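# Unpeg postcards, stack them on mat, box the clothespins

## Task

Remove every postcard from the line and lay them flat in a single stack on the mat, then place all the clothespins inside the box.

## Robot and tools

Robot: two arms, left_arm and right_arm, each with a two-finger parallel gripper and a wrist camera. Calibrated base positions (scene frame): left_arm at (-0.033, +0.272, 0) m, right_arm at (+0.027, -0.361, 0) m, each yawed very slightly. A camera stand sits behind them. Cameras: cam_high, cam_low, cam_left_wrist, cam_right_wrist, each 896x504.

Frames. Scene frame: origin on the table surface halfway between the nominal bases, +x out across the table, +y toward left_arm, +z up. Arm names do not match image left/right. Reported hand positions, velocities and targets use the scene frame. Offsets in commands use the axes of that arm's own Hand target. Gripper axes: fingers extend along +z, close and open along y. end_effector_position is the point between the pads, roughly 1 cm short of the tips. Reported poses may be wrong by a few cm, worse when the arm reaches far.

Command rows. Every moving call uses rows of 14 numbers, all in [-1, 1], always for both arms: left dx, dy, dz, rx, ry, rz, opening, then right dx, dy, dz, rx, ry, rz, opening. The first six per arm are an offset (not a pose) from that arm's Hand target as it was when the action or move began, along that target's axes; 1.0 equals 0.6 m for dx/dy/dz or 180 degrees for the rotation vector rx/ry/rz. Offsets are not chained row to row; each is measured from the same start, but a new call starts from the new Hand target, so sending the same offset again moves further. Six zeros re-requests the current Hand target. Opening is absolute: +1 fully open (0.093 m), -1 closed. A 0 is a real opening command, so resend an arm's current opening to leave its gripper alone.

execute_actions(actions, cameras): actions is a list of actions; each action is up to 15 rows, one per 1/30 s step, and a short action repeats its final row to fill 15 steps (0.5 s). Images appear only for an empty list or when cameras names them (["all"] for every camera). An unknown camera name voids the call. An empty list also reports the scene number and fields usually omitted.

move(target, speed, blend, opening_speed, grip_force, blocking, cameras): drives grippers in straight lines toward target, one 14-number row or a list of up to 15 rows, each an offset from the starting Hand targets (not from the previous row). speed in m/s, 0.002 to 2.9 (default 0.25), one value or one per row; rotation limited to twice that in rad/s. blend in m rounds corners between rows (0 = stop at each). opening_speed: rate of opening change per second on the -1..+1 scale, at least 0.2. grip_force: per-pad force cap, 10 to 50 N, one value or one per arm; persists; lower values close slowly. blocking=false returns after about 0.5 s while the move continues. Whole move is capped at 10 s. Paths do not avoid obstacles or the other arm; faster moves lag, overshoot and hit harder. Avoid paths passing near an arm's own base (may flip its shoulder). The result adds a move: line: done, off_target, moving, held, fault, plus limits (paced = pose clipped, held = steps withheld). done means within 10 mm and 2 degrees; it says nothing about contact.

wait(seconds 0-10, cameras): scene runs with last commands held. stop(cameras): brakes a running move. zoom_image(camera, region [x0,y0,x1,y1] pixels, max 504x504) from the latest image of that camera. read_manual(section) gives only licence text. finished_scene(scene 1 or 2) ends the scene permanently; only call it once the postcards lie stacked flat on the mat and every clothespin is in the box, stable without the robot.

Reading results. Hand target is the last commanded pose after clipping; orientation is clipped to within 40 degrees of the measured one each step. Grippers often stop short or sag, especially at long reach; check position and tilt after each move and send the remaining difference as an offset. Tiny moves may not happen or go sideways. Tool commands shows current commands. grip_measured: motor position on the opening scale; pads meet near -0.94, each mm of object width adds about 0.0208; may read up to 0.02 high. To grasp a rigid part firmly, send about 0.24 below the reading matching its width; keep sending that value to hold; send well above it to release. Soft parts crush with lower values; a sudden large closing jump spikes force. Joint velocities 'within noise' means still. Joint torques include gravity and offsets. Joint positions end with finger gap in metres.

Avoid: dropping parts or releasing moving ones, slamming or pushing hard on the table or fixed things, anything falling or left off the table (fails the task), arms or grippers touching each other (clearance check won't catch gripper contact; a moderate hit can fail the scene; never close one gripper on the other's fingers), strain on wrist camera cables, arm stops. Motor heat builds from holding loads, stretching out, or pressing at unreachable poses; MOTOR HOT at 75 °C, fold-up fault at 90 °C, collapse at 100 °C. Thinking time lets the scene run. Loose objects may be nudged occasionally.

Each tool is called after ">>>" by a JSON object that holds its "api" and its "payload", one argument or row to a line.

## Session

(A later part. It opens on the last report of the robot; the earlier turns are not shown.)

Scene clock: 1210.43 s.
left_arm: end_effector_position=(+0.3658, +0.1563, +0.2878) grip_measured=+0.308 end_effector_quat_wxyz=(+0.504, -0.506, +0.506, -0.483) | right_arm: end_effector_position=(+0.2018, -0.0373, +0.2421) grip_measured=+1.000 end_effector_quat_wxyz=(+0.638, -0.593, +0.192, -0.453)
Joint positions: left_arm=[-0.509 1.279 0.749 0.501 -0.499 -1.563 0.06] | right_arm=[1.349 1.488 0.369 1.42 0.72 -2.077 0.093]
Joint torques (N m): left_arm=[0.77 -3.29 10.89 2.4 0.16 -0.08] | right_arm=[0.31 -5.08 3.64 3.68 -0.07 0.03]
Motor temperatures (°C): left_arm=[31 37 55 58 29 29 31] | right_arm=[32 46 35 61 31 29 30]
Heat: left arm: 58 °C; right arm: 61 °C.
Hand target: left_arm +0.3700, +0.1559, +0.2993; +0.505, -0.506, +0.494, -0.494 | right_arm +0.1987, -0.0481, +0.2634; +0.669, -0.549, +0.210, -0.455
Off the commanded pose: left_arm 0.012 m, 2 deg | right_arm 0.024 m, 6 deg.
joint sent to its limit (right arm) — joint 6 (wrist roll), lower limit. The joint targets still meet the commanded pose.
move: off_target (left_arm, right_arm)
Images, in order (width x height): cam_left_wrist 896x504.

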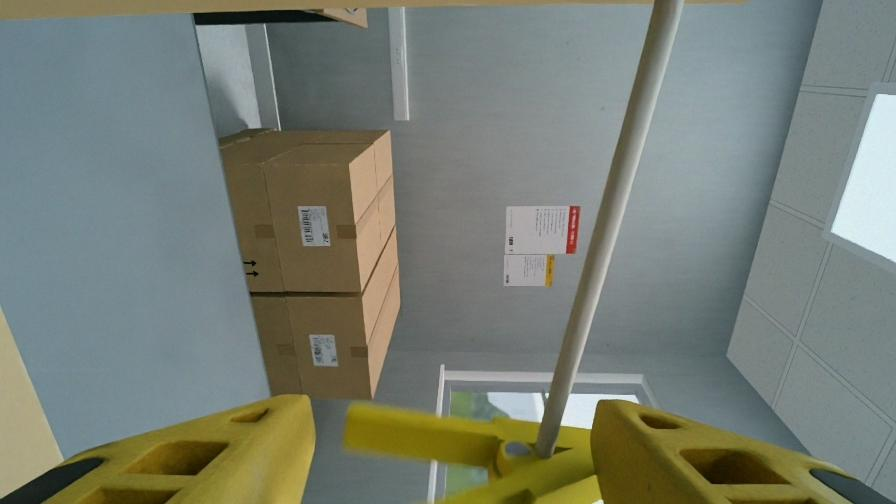

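>>> {"api": "move", "payload": {
  "target": [0,0,0.04,0,0,0,0.31,0,0,0,0,0,0,1],
  "speed": 0.06,
  "cameras": ["cam_left_wrist","cam_low"]
}}

>>> {"api": "zoom_image", "payload": {
  "camera": "cam_low",
  "region": [560, 0, 660, 100]
}}

Scene clock: 1217.70 s.
left_arm: end_effector_position=(+0.3894, +0.1566, +0.2881) grip_measured=+0.308 end_effector_quat_wxyz=(+0.504, -0.507, +0.506, -0.483) | right_arm: end_effector_position=(+0.2018, -0.0373, +0.2421) grip_measured=+1.000 end_effector_quat_wxyz=(+0.638, -0.593, +0.192, -0.453)
Joint positions: left_arm=[-0.469 1.368 0.816 0.524 -0.459 -1.563 0.06] | right_arm=[1.349 1.488 0.369 1.42 0.72 -2.077 0.093]
Joint torques (N m): left_arm=[0.73 -4.27 10.62 2.35 0.1 -0.07] | right_arm=[0.31 -5.09 3.66 3.68 -0.07 0.03]
Motor temperatures (°C): left_arm=[31 37 56 58 29 29 31] | right_arm=[32 46 35 61 31 29 30]
Heat: left arm: 58 °C; right arm: 61 °C.
Hand target: left_arm +0.3940, +0.1567, +0.2993; +0.505, -0.506, +0.494, -0.494 | right_arm +0.1987, -0.0481, +0.2634; +0.669, -0.549, +0.210, -0.455
Off the commanded pose: left_arm 0.012 m, 2 deg | right_arm 0.024 m, 6 deg.
joint sent to its limit (right arm) — joint 6 (wrist roll), lower limit. The joint targets still meet the commanded pose.
move: off_target (left_arm, right_arm)
Images, in order (width x height): cam_low 896x504, cam_left_wrist 896x504.

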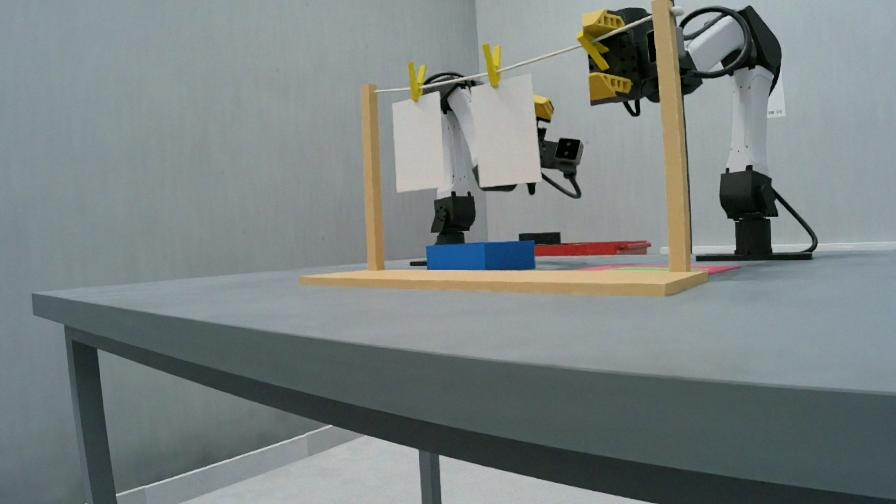

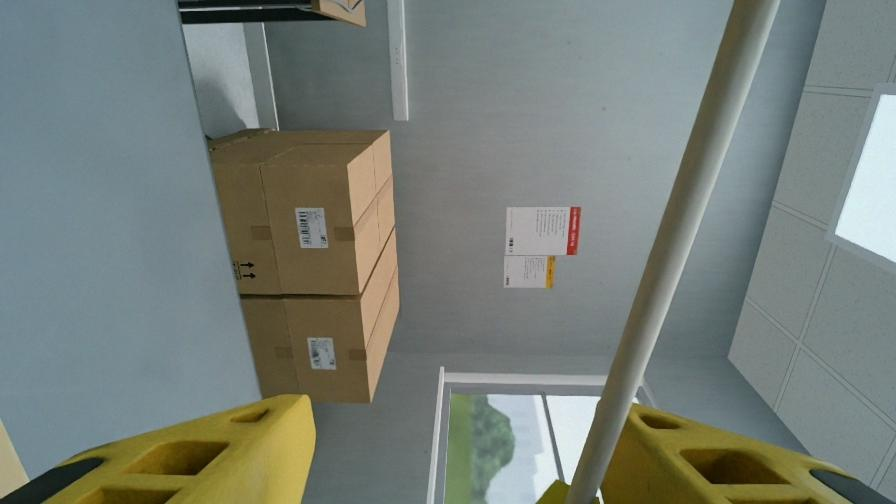

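Scaled by 5.040.

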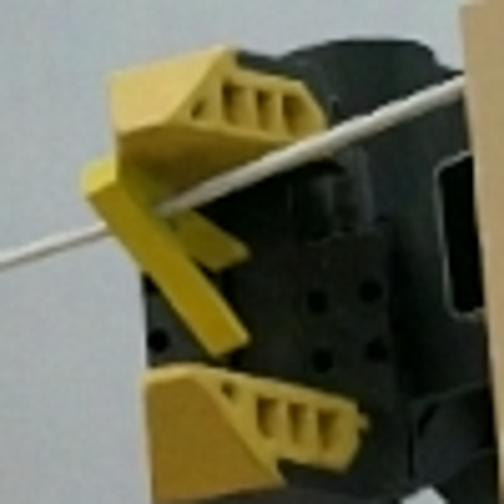

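>>> {"api": "move", "payload": {
  "target": [0,-0.0133,0,0,0,0,-0.07,0,0,0,0,0,0,1],
  "speed": 0.03,
  "opening_speed": 0.6,
  "cameras": ["cam_low","cam_left_wrist"]
}}

>>> {"api": "zoom_image", "payload": {
  "camera": "cam_low",
  "region": [560, 0, 660, 100]
}}

Scene clock: 1236.10 s.
left_arm: end_effector_position=(+0.3912, +0.1556, +0.2970) grip_measured=-0.068 end_effector_quat_wxyz=(+0.505, -0.505, +0.503, -0.487) | right_arm: end_effector_position=(+0.2018, -0.0373, +0.2421) grip_measured=+1.000 end_effector_quat_wxyz=(+0.638, -0.593, +0.192, -0.453)
Joint positions: left_arm=[-0.469 1.368 0.842 0.509 -0.458 -1.563 0.042] | right_arm=[1.349 1.488 0.369 1.42 0.72 -2.077 0.093]
Joint torques (N m): left_arm=[0.64 -4.83 10.77 2.2 0.15 -0.07] | right_arm=[0.31 -5.08 3.66 3.68 -0.07 0.03]
Motor temperatures (°C): left_arm=[31 37 57 59 29 29 31] | right_arm=[32 46 35 62 31 29 30]
Heat: left arm: 59 °C; right arm: 62 °C.
Hand target: left_arm +0.3940, +0.1567, +0.3071; +0.505, -0.507, +0.494, -0.494 | right_arm +0.1987, -0.0481, +0.2634; +0.669, -0.549, +0.210, -0.455
Off the commanded pose: left_arm 0.011 m, 1 deg | right_arm 0.024 m, 6 deg.
joint sent to its limit (right arm) — joint 6 (wrist roll), lower limit. The joint targets still meet the commanded pose.
move: off_target (left_arm, right_arm)
Images, in order (width x height): cam_low 896x504, cam_left_wrist 896x504.

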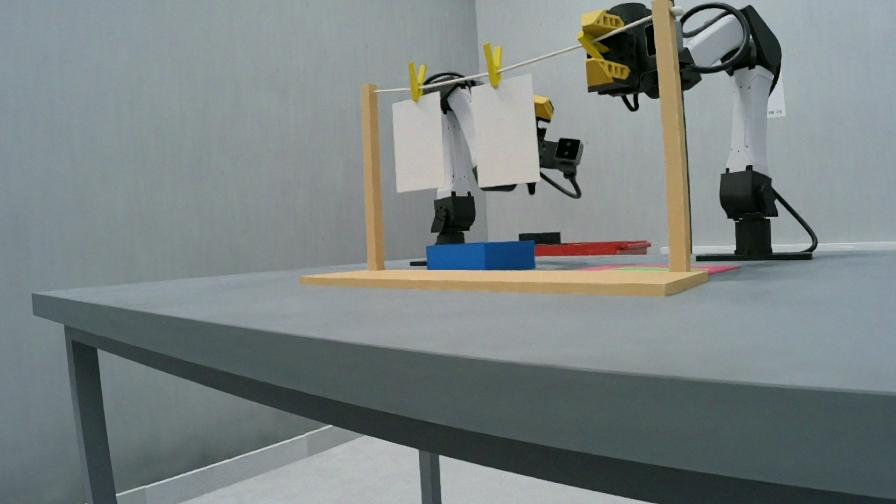

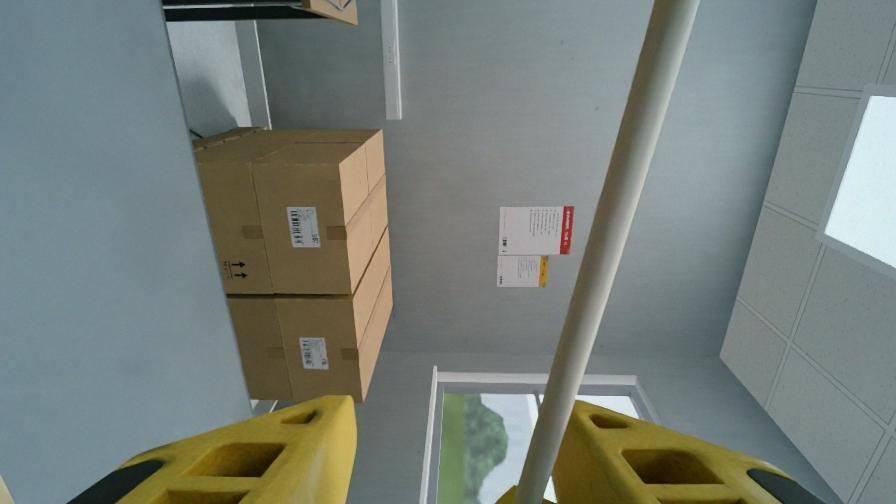

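Scaled by 5.040.

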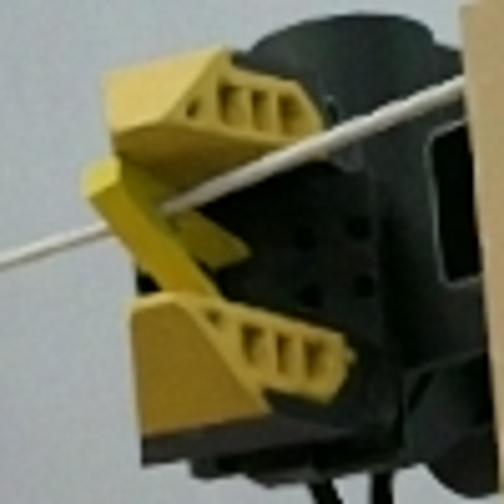

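>>> {"api": "move", "payload": {
  "target": [0,-0.0067,0,0,0,0,-0.4,0,0,0,0,0,0,1],
  "speed": 0.03,
  "opening_speed": 0.5,
  "cameras": ["cam_low","cam_left_wrist"]
}}

>>> {"api": "zoom_image", "payload": {
  "camera": "cam_low",
  "region": [560, 0, 660, 100]
}}

Scene clock: 1242.63 s.
left_arm: end_effector_position=(+0.3921, +0.1552, +0.3000) grip_measured=-0.396 end_effector_quat_wxyz=(+0.505, -0.505, +0.503, -0.487) | right_arm: end_effector_position=(+0.2018, -0.0373, +0.2421) grip_measured=+1.000 end_effector_quat_wxyz=(+0.638, -0.593, +0.192, -0.453)
Joint positions: left_arm=[-0.469 1.368 0.855 0.494 -0.458 -1.563 0.026] | right_arm=[1.349 1.488 0.369 1.42 0.72 -2.077 0.093]
Joint torques (N m): left_arm=[0.87 -5.29 10.84 2.18 0.15 -0.05] | right_arm=[0.31 -5.09 3.66 3.68 -0.07 0.03]
Motor temperatures (°C): left_arm=[31 37 57 59 29 29 31] | right_arm=[32 45 35 62 31 29 30]
Heat: left arm: 59 °C; right arm: 62 °C.
Hand target: left_arm +0.3940, +0.1566, +0.3111; +0.505, -0.506, +0.494, -0.494 | right_arm +0.1987, -0.0481, +0.2634; +0.669, -0.549, +0.210, -0.455
Off the commanded pose: left_arm 0.011 m, 1 deg | right_arm 0.024 m, 6 deg.
joint sent to its limit (right arm) — joint 6 (wrist roll), lower limit. The joint targets still meet the commanded pose.
move: off_target (left_arm, right_arm)
Images, in order (width x height): cam_low 896x504, cam_left_wrist 896x504.

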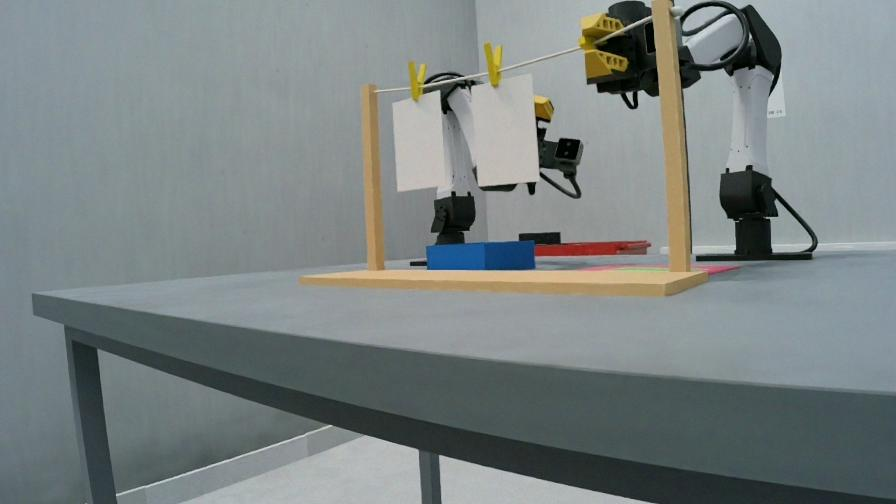

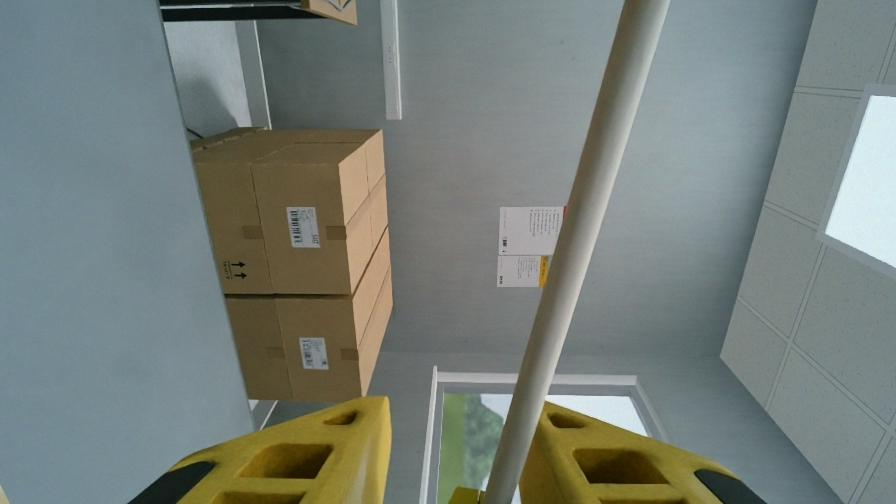

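Scaled by 5.040.

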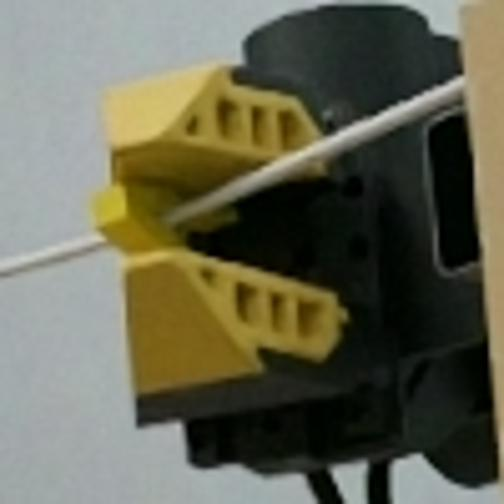

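>>> {"api": "move", "payload": {
  "target": [
    [0,-0.003,0,0,0,0,-0.16,0,0,0,0,0,0,1],
    [0,0.008,-0.0783,0,0,0,-0.16,0,0,0,0,0,0,1]
  ],
  "speed": 0.05,
  "opening_speed": 0.6,
  "cameras": ["cam_left_wrist"]
}}

>>> {"api": "zoom_image", "payload": {
  "camera": "cam_left_wrist",
  "region": [300, 330, 620, 504]
}}

Scene clock: 1254.30 s.
left_arm: end_effector_position=(+0.3507, +0.1529, +0.3087) grip_measured=-0.162 end_effector_quat_wxyz=(+0.505, -0.500, +0.497, -0.497) | right_arm: end_effector_position=(+0.2018, -0.0373, +0.2421) grip_measured=+1.000 end_effector_quat_wxyz=(+0.638, -0.593, +0.192, -0.453)
Joint positions: left_arm=[-0.543 1.209 0.758 0.457 -0.523 -1.563 0.037] | right_arm=[1.349 1.488 0.369 1.42 0.72 -2.077 0.093]
Joint torques (N m): left_arm=[-0.12 -5.11 7.64 2.19 -0.06 -0.11] | right_arm=[0.31 -5.09 3.66 3.68 -0.07 0.03]
Motor temperatures (°C): left_arm=[31 37 59 58 29 29 31] | right_arm=[32 45 35 62 31 29 30]
Heat: left arm: 59 °C; right arm: 62 °C.
Hand target: left_arm +0.3470, +0.1555, +0.3064; +0.505, -0.506, +0.494, -0.494 | right_arm +0.1987, -0.0481, +0.2634; +0.669, -0.549, +0.210, -0.455
Off the commanded pose: left_arm 0.005 m, 1 deg | right_arm 0.024 m, 6 deg.
joint sent to its limit (right arm) — joint 6 (wrist roll), lower limit. The joint targets still meet the commanded pose.
move: off_target (right_arm)
Images, in order (width x height): cam_left_wrist 896x504.

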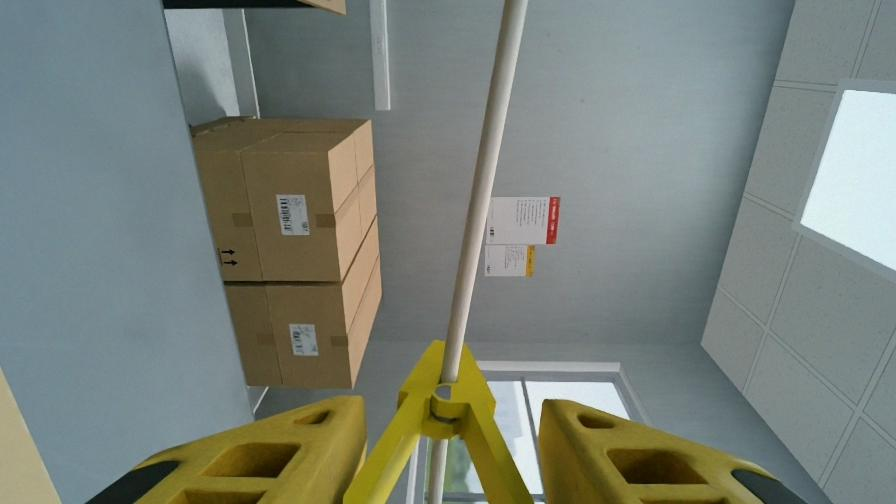

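Scaled by 1.575.

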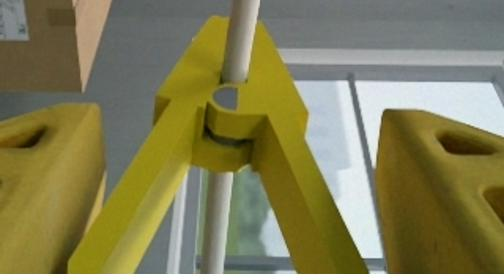

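>>> {"api": "move", "payload": {
  "target": [0,0.003,-0.0117,0,0,0,-0.1,0,0,0,0,0,0,1],
  "speed": 0.03,
  "cameras": ["cam_left_wrist"]
}}

>>> {"api": "zoom_image", "payload": {
  "camera": "cam_left_wrist",
  "region": [300, 330, 620, 504]
}}

Scene clock: 1263.90 s.
left_arm: end_effector_position=(+0.3438, +0.1527, +0.3067) grip_measured=-0.102 end_effector_quat_wxyz=(+0.505, -0.500, +0.497, -0.497) | right_arm: end_effector_position=(+0.2018, -0.0373, +0.2421) grip_measured=+1.000 end_effector_quat_wxyz=(+0.638, -0.593, +0.192, -0.453)
Joint positions: left_arm=[-0.558 1.185 0.735 0.454 -0.538 -1.563 0.04] | right_arm=[1.349 1.488 0.369 1.42 0.72 -2.077 0.093]
Joint torques (N m): left_arm=[-0.06 -4.79 7.62 2.21 -0.07 -0.06] | right_arm=[0.29 -5.08 3.64 3.68 -0.07 0.03]
Motor temperatures (°C): left_arm=[31 37 57 58 29 29 31] | right_arm=[32 45 35 62 31 29 30]
Heat: left arm: 58 °C; right arm: 62 °C.
Hand target: left_arm +0.3400, +0.1553, +0.3047; +0.505, -0.506, +0.494, -0.494 | right_arm +0.1987, -0.0481, +0.2634; +0.669, -0.549, +0.210, -0.455
Off the commanded pose: left_arm 0.005 m, 1 deg | right_arm 0.024 m, 6 deg.
joint sent to its limit (right arm) — joint 6 (wrist roll), lower limit. The joint targets still meet the commanded pose.
move: off_target (right_arm)
Images, in order (width x height): cam_left_wrist 896x504.

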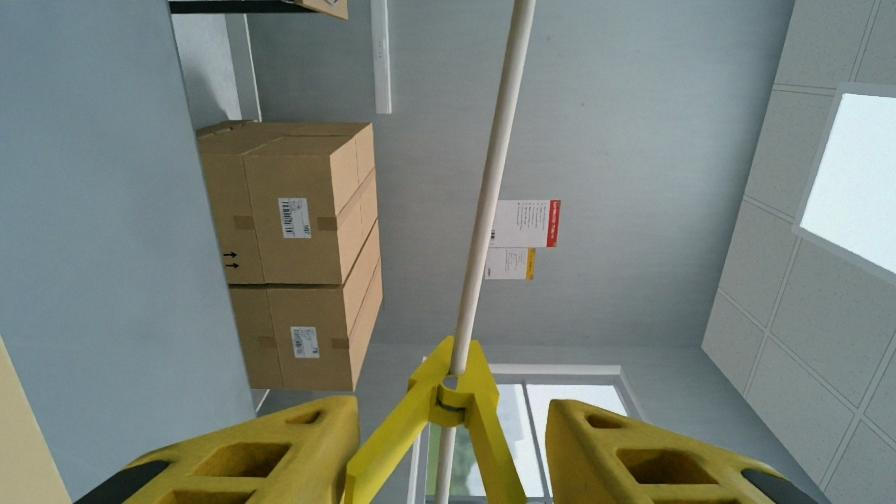

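Scaled by 1.575.

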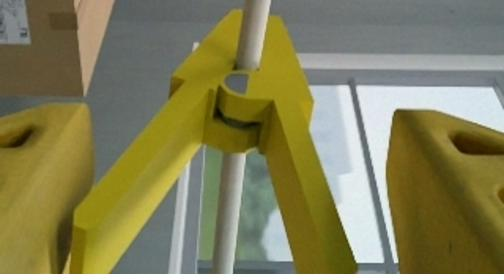

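>>> {"api": "move", "payload": {
  "target": [0,0,0,0,0,0,-1,0,0,0,0,0,0,1],
  "speed": 0.03,
  "opening_speed": 0.6,
  "cameras": ["cam_left_wrist"]
}}

>>> {"api": "zoom_image", "payload": {
  "camera": "cam_left_wrist",
  "region": [380, 300, 530, 440]
}}

Scene clock: 1271.57 s.
left_arm: end_effector_position=(+0.3438, +0.1529, +0.3065) grip_measured=-0.731 end_effector_quat_wxyz=(+0.506, -0.501, +0.497, -0.496) | right_arm: end_effector_position=(+0.2018, -0.0373, +0.2421) grip_measured=+1.000 end_effector_quat_wxyz=(+0.638, -0.593, +0.192, -0.453)
Joint positions: left_arm=[-0.558 1.185 0.735 0.454 -0.54 -1.563 0.01] | right_arm=[1.349 1.488 0.369 1.42 0.72 -2.077 0.093]
Joint torques (N m): left_arm=[-0.2 -4.94 7.36 2.19 -0.01 -0.11] | right_arm=[0.31 -5.11 3.64 3.68 -0.07 0.03]
Motor temperatures (°C): left_arm=[31 37 57 57 29 29 31] | right_arm=[32 45 35 62 31 29 30]
Heat: left arm: 57 °C; right arm: 62 °C.
Hand target: left_arm +0.3400, +0.1553, +0.3047; +0.505, -0.506, +0.494, -0.494 | right_arm +0.1987, -0.0481, +0.2634; +0.669, -0.549, +0.210, -0.455
Off the commanded pose: left_arm 0.005 m, 1 deg | right_arm 0.024 m, 6 deg.
joint sent to its limit (right arm) — joint 6 (wrist roll), lower limit. The joint targets still meet the commanded pose.
move: off_target (right_arm)
Images, in order (width x height): cam_left_wrist 896x504.

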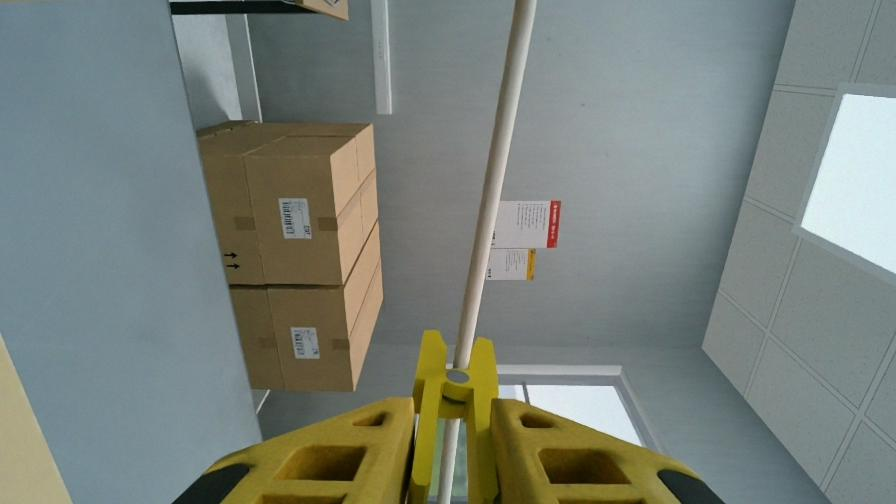

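Scaled by 3.360.

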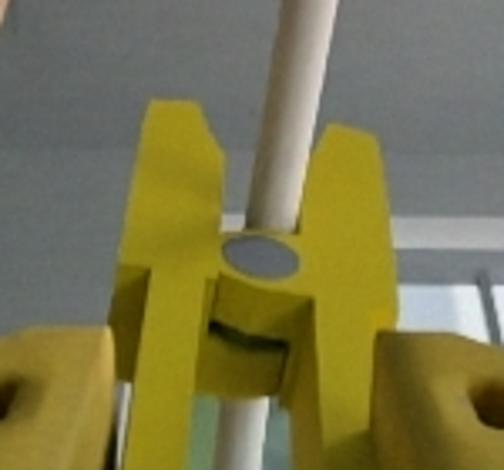

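>>> {"api": "move", "payload": {
  "target": [0,0,-0.05,0,0,0,-1,0,0,0,0,0,0,1],
  "speed": 0.04,
  "cameras": ["cam_left_wrist","cam_low"]
}}

>>> {"api": "zoom_image", "payload": {
  "camera": "cam_left_wrist",
  "region": [380, 300, 530, 440]
}}

Scene clock: 1283.10 s.
left_arm: end_effector_position=(+0.3129, +0.1519, +0.3078) grip_measured=-0.748 end_effector_quat_wxyz=(+0.505, -0.500, +0.497, -0.497) | right_arm: end_effector_position=(+0.2018, -0.0373, +0.2421) grip_measured=+1.000 end_effector_quat_wxyz=(+0.638, -0.593, +0.192, -0.453)
Joint positions: left_arm=[-0.633 1.066 0.674 0.399 -0.612 -1.563 0.009] | right_arm=[1.349 1.488 0.369 1.42 0.72 -2.077 0.093]
Joint torques (N m): left_arm=[-0.18 -3.41 7.23 2.17 -0.08 -0.07] | right_arm=[0.31 -5.09 3.66 3.68 -0.07 0.03]
Motor temperatures (°C): left_arm=[31 37 56 57 29 29 32] | right_arm=[32 45 35 62 31 29 30]
Heat: left arm: 57 °C; right arm: 62 °C.
Hand target: left_arm +0.3099, +0.1546, +0.3047; +0.505, -0.506, +0.494, -0.494 | right_arm +0.1987, -0.0481, +0.2634; +0.669, -0.549, +0.210, -0.455
Off the commanded pose: left_arm 0.005 m, 1 deg | right_arm 0.024 m, 6 deg.
joint sent to its limit (right arm) — joint 6 (wrist roll), lower limit. The joint targets still meet the commanded pose.
move: off_target (right_arm)
Images, in order (width x height): cam_low 896x504, cam_left_wrist 896x504.

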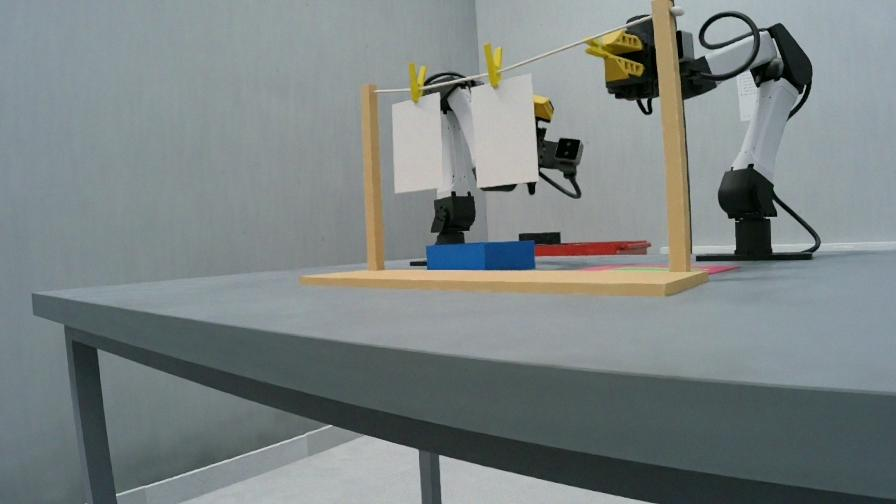

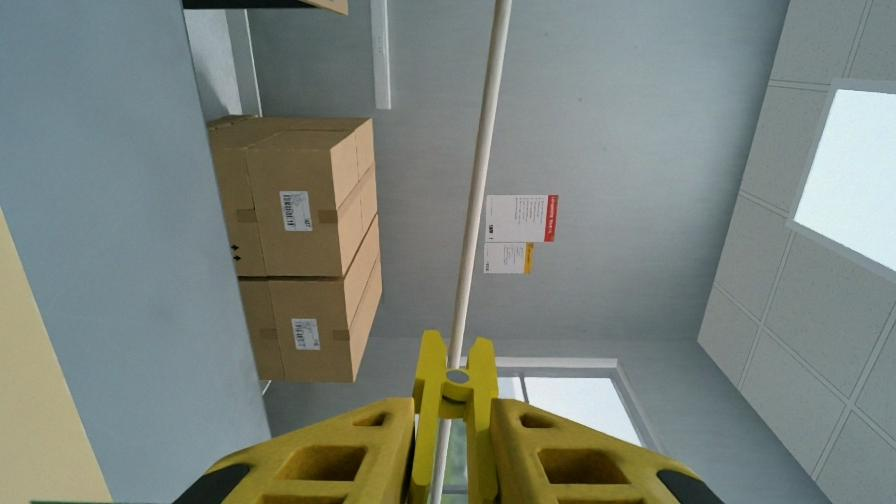

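Scaled by 3.360.

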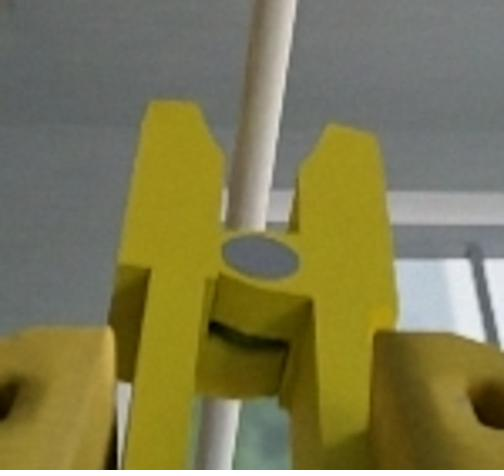

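>>> {"api": "zoom_image", "payload": {
  "camera": "cam_low",
  "region": [560, 0, 660, 100]
}}

Scaled by 5.040.

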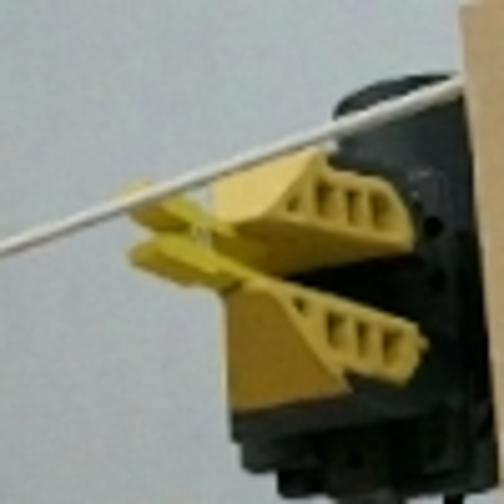

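>>> {"api": "move", "payload": {
  "target": [0,0,0,0,0,0,-1,0.4388,0.03,-0.1863,-0.1187,0.1803,0.0408,1],
  "speed": 0.2,
  "cameras": ["cam_high"]
}}

Scene clock: 1323.53 s.
left_arm: end_effector_position=(+0.3129, +0.1520, +0.3077) grip_measured=-0.748 end_effector_quat_wxyz=(+0.505, -0.501, +0.497, -0.497) | right_arm: end_effector_position=(+0.2523, -0.3294, +0.2569) grip_measured=+1.000 end_effector_quat_wxyz=(+0.486, -0.508, +0.504, -0.502)
Joint positions: left_arm=[-0.633 1.066 0.674 0.398 -0.613 -1.563 0.009] | right_arm=[0.502 0.186 0.356 -0.199 0.547 -1.576 0.093]
Joint torques (N m): left_arm=[-0.13 -3.49 7.68 2.13 -0.01 -0.06] | right_arm=[-0.96 1.47 8.29 2.63 -0.27 0.15]
Motor temperatures (°C): left_arm=[31 36 53 59 29 29 33] | right_arm=[32 45 35 62 31 29 30]
Heat: left arm: 59 °C; right arm: 62 °C.
Hand target: left_arm +0.3099, +0.1546, +0.3047; +0.505, -0.506, +0.494, -0.494 | right_arm +0.2494, -0.3301, +0.2700; +0.500, -0.499, +0.501, -0.500
Off the commanded pose: left_arm 0.005 m, 1 deg | right_arm 0.013 m, 2 deg.
move: off_target (right_arm)
Images, in order (width x height): cam_high 896x504.

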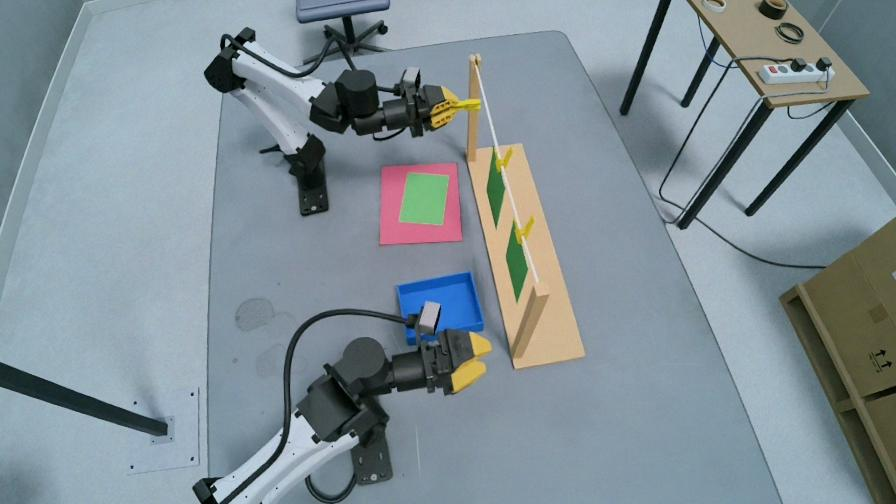

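>>> {"api": "move", "payload": {
  "target": [
    [0,0,-0.1,0,0,0,-1,0,0,0,0,0,0,1],
    [0.3833,0.0917,-0.175,-0.2892,0.2301,0.1198,-1,0,0,0,0,0,0,1]
  ],
  "speed": 0.2,
  "blend": [0.03,0],
  "cameras": ["cam_high","cam_left_wrist","cam_right_wrist"]
}}

Scene clock: 1363.87 s.
left_arm: end_effector_position=(+0.2117, -0.0738, +0.2458) grip_measured=-0.748 end_effector_quat_wxyz=(+0.119, -0.385, +0.873, -0.275) | right_arm: end_effector_position=(+0.2523, -0.3293, +0.2568) grip_measured=+1.000 end_effector_quat_wxyz=(+0.486, -0.508, +0.504, -0.501)
Joint positions: left_arm=[-1.046 1.672 1.71 -1.019 -0.151 -1.799 0.009] | right_arm=[0.502 0.186 0.356 -0.199 0.547 -1.576 0.093]
Joint torques (N m): left_arm=[0.03 -6.11 10.15 1.56 0.07 0.17] | right_arm=[-0.96 1.46 8.28 2.63 -0.26 0.15]
Motor temperatures (°C): left_arm=[31 36 53 59 29 29 33] | right_arm=[32 42 37 59 31 29 30]
Heat: left arm: 59 °C; right arm: 59 °C.
Hand target: left_arm +0.2105, -0.0778, +0.2499; +0.118, -0.376, +0.877, -0.276 | right_arm +0.2494, -0.3302, +0.2699; +0.499, -0.500, +0.501, -0.500
Off the commanded pose: left_arm 0.006 m, 1 deg | right_arm 0.013 m, 2 deg.
move: off_target (right_arm)
Images, in order (width x height): cam_high 896x504, cam_left_wrist 896x504, cam_right_wrist 896x504.

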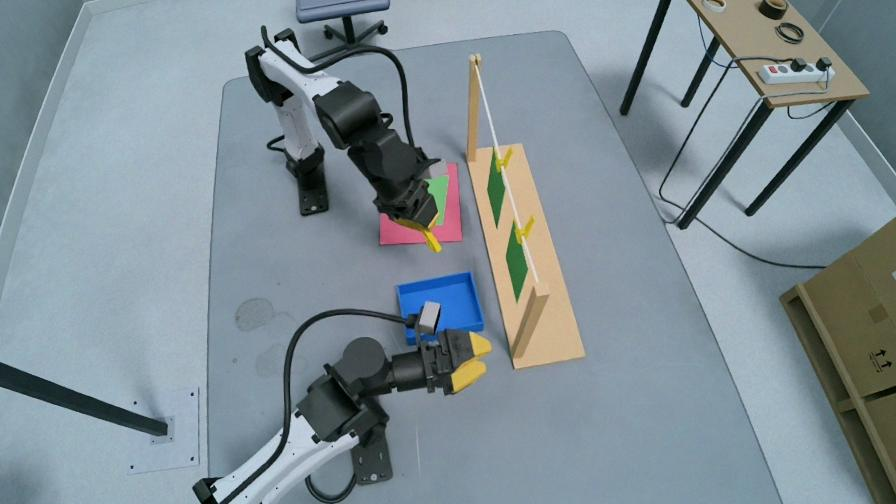

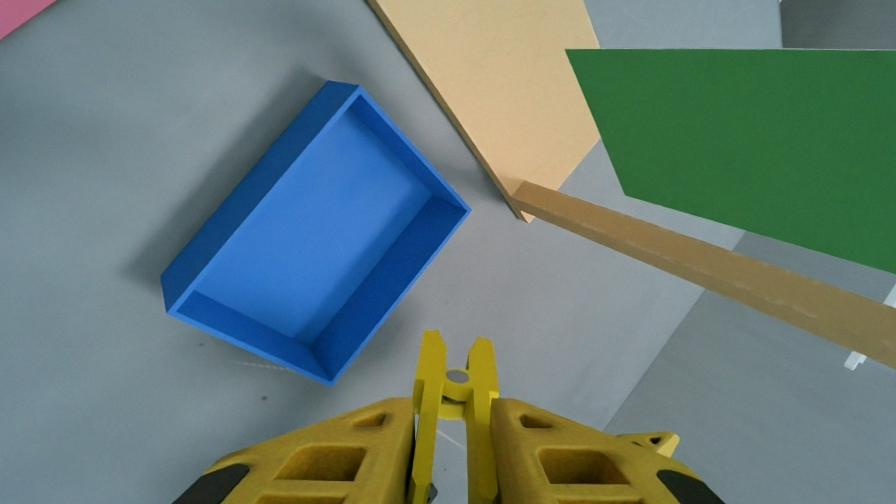

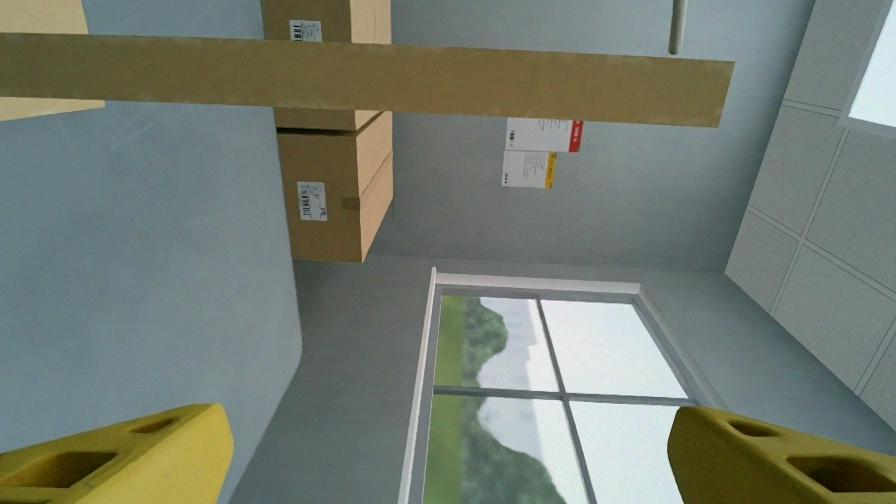

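>>> {"api": "move", "payload": {
  "target": [
    [0.0625,-0.0282,0.0808,0,0,0,-1,0,0,0,0,0,0,1],
    [0.0625,0.1008,0.2652,0,0,0,-1,0,0,0,0,0,0,1]
  ],
  "speed": 0.15,
  "blend": [0.015,0],
  "cameras": ["cam_high","cam_left_wrist","cam_low"]
}}

Scene clock: 1394.50 s.
left_arm: end_effector_position=(+0.2135, -0.1344, +0.0879) grip_measured=-0.748 end_effector_quat_wxyz=(+0.113, -0.368, +0.880, -0.277) | right_arm: end_effector_position=(+0.2523, -0.3293, +0.2568) grip_measured=+1.000 end_effector_quat_wxyz=(+0.486, -0.508, +0.504, -0.501)
Joint positions: left_arm=[-1.116 1.884 1.334 -0.433 -0.169 -1.826 0.009] | right_arm=[0.502 0.186 0.356 -0.199 0.547 -1.576 0.093]
Joint velocities: left_arm=[within noise] | right_arm=[-0.046 -0.032 -0.002 -0.022 -0.022 -0.037 0]
Joint torques (N m): left_arm=[0.01 -8.38 7.12 1.7 -0.17 -0.11] | right_arm=[-0.96 1.47 8.28 2.63 -0.26 0.15]
Motor temperatures (°C): left_arm=[31 38 58 54 29 29 33] | right_arm=[32 41 38 57 31 29 30]
Heat: left arm: 58 °C; right arm: 57 °C.
Hand target: left_arm +0.2145, -0.1339, +0.0850; +0.118, -0.376, +0.877, -0.276 | right_arm +0.2494, -0.3302, +0.2699; +0.499, -0.500, +0.501, -0.500
Off the commanded pose: left_arm 0.003 m, 1 deg | right_arm 0.013 m, 2 deg.
move: off_target (right_arm)
Images, in order (width x height): cam_high 896x504, cam_low 896x504, cam_left_wrist 896x504.

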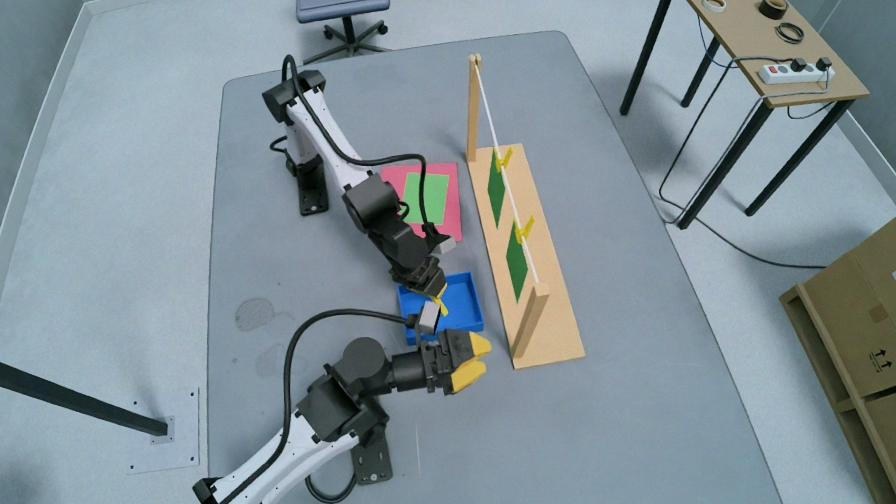

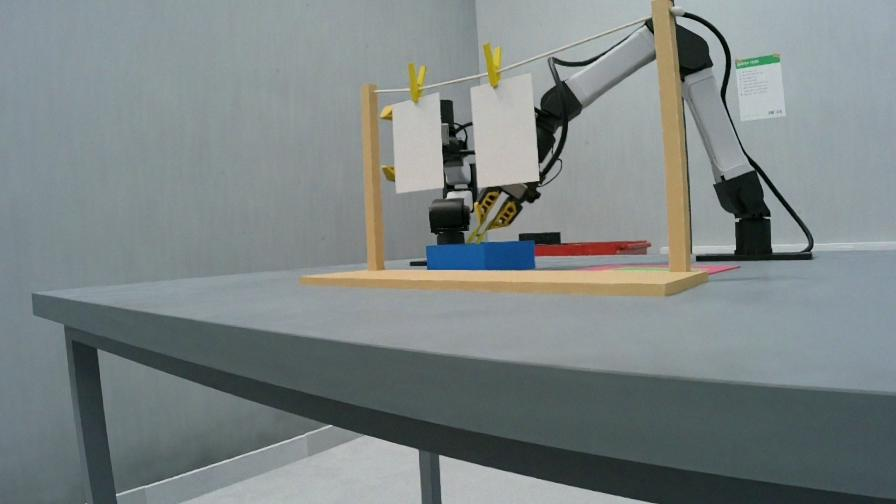

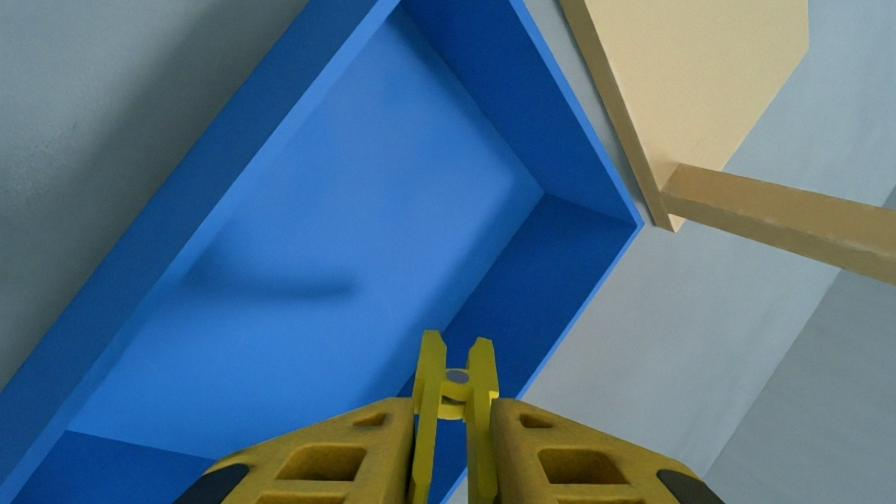

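>>> {"api": "move", "payload": {
  "target": [-0.0012,0.0420,0.0541,0,0,0,-1,0,0,0,0,0,0,1],
  "speed": 0.08,
  "cameras": ["cam_left_wrist"]
}}

Scene clock: 1403.10 s.
left_arm: end_effector_position=(+0.2143, -0.1352, +0.0534) grip_measured=-0.748 end_effector_quat_wxyz=(+0.115, -0.369, +0.877, -0.284) | right_arm: end_effector_position=(+0.2523, -0.3293, +0.2568) grip_measured=+1.000 end_effector_quat_wxyz=(+0.486, -0.508, +0.504, -0.501)
Joint positions: left_arm=[-1.116 1.929 1.239 -0.278 -0.171 -1.827 0.009] | right_arm=[0.502 0.186 0.356 -0.199 0.547 -1.576 0.093]
Joint torques (N m): left_arm=[0.03 -7.86 6.45 1.77 -0.18 -0.1] | right_arm=[-0.96 1.46 8.28 2.63 -0.26 0.15]
Motor temperatures (°C): left_arm=[31 39 58 54 29 29 33] | right_arm=[32 41 39 57 31 29 30]
Heat: left arm: 58 °C; right arm: 57 °C.
Hand target: left_arm +0.2134, -0.1320, +0.0440; +0.118, -0.376, +0.877, -0.276 | right_arm +0.2494, -0.3302, +0.2699; +0.499, -0.500, +0.501, -0.500
Off the commanded pose: left_arm 0.010 m, 1 deg | right_arm 0.013 m, 2 deg.
move: off_target (right_arm)
Images, in order (width x height): cam_left_wrist 896x504.

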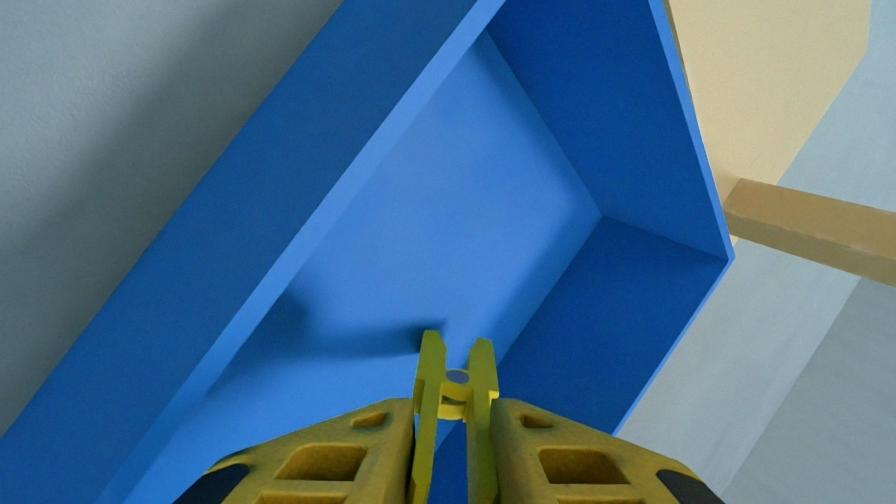

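>>> {"api": "move", "payload": {
  "target": [0,0.0105,0.0137,0,0,0,-1,0,0,0,0,0,0,1],
  "speed": 0.05,
  "cameras": ["cam_left_wrist"]
}}

Scene clock: 1412.20 s.
left_arm: end_effector_position=(+0.2162, -0.1380, +0.0496) grip_measured=-0.748 end_effector_quat_wxyz=(+0.117, -0.369, +0.873, -0.296) | right_arm: end_effector_position=(+0.2523, -0.3293, +0.2568) grip_measured=+1.000 end_effector_quat_wxyz=(+0.486, -0.508, +0.504, -0.501)
Joint positions: left_arm=[-1.116 1.936 1.218 -0.225 -0.173 -1.827 0.009] | right_arm=[0.502 0.186 0.356 -0.199 0.547 -1.576 0.093]
Joint torques (N m): left_arm=[0.09 -7.05 6 1.64 -0.12 -0.11] | right_arm=[-0.98 1.46 8.29 2.63 -0.26 0.15]
Motor temperatures (°C): left_arm=[31 40 57 54 29 29 33] | right_arm=[32 41 39 57 31 29 30]
Heat: left arm: 57 °C; right arm: 57 °C.
Hand target: left_arm +0.2131, -0.1316, +0.0335; +0.118, -0.376, +0.877, -0.276 | right_arm +0.2494, -0.3302, +0.2699; +0.499, -0.500, +0.501, -0.500
Off the commanded pose: left_arm 0.017 m, 2 deg | right_arm 0.013 m, 2 deg.
move: off_target (left_arm, right_arm)
Images, in order (width x height): cam_left_wrist 896x504.

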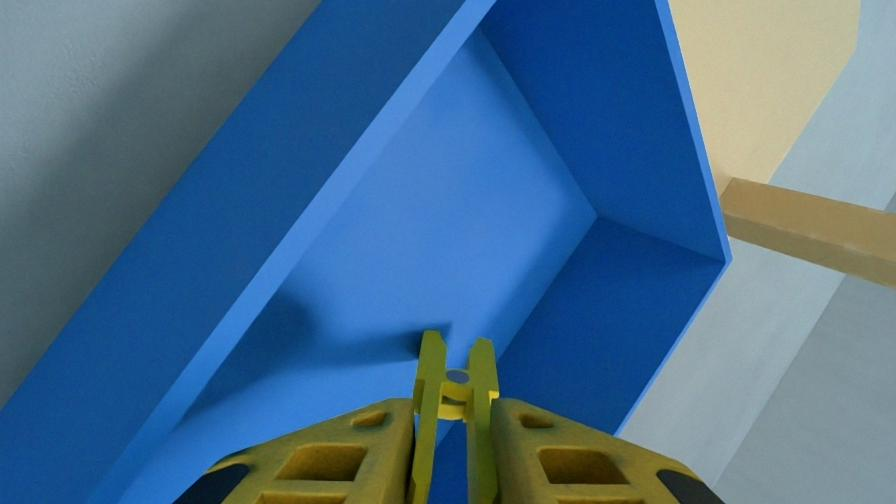

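>>> {"api": "move", "payload": {
  "target": [0,-0.0084,-0.0109,0,0,0,-1,0,0,0,0,0,0,1],
  "speed": 0.05
}}

>>> {"api": "move", "payload": {
  "target": [0,0,0,0,0,0,-0.05,0,0,0,0,0,0,1],
  "speed": 0.05,
  "opening_speed": 0.5,
  "cameras": ["cam_left_wrist"]
}}

Scene clock: 1422.27 s.
left_arm: end_effector_position=(+0.2162, -0.1379, +0.0496) grip_measured=-0.748 end_effector_quat_wxyz=(+0.117, -0.369, +0.874, -0.296) | right_arm: end_effector_position=(+0.2523, -0.3293, +0.2568) grip_measured=+1.000 end_effector_quat_wxyz=(+0.486, -0.508, +0.504, -0.501)
Joint positions: left_arm=[-1.116 1.936 1.218 -0.225 -0.173 -1.827 0.009] | right_arm=[0.502 0.186 0.356 -0.199 0.547 -1.576 0.093]
Joint torques (N m): left_arm=[0.2 -8.02 7.61 1.36 -0.18 -0.17] | right_arm=[-0.98 1.44 8.29 2.63 -0.26 0.15]
Motor temperatures (°C): left_arm=[31 41 55 53 29 29 34] | right_arm=[32 41 39 56 31 29 30]
Heat: left arm: 55 °C; right arm: 56 °C.
Hand target: left_arm +0.2134, -0.1319, +0.0419; +0.118, -0.376, +0.877, -0.276 | right_arm +0.2494, -0.3302, +0.2699; +0.499, -0.500, +0.501, -0.500
Off the commanded pose: left_arm 0.010 m, 2 deg | right_arm 0.013 m, 2 deg.
move: off_target (right_arm)

Scene clock: 1424.37 s.
left_arm: end_effector_position=(+0.2160, -0.1372, +0.0491) grip_measured=-0.053 end_effector_quat_wxyz=(+0.117, -0.369, +0.874, -0.294) | right_arm: end_effector_position=(+0.2523, -0.3293, +0.2568) grip_measured=+1.000 end_effector_quat_wxyz=(+0.486, -0.508, +0.504, -0.501)
Joint positions: left_arm=[-1.116 1.936 1.218 -0.229 -0.174 -1.827 0.043] | right_arm=[0.502 0.186 0.356 -0.199 0.547 -1.576 0.093]
Joint torques (N m): left_arm=[0.31 -8.39 7.68 1.38 -0.11 -0.17] | right_arm=[-0.96 1.46 8.28 2.63 -0.26 0.15]
Motor temperatures (°C): left_arm=[31 41 55 52 29 29 33] | right_arm=[32 41 39 56 31 29 30]
Heat: left arm: 55 °C; right arm: 56 °C.
Hand target: left_arm +0.2134, -0.1319, +0.0418; +0.118, -0.376, +0.877, -0.276 | right_arm +0.2494, -0.3302, +0.2699; +0.499, -0.500, +0.501, -0.500
Off the commanded pose: left_arm 0.009 m, 2 deg | right_arm 0.013 m, 2 deg.
move: off_target (right_arm)
Images, in order (width x height): cam_left_wrist 896x504.

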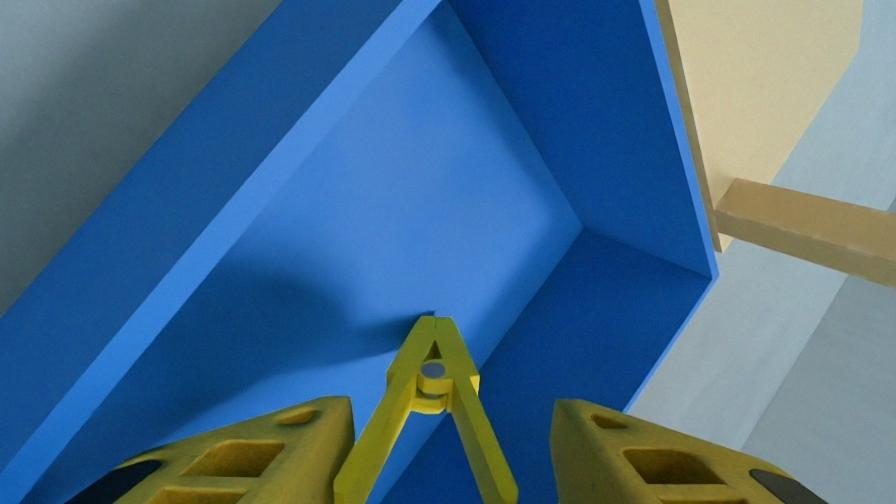

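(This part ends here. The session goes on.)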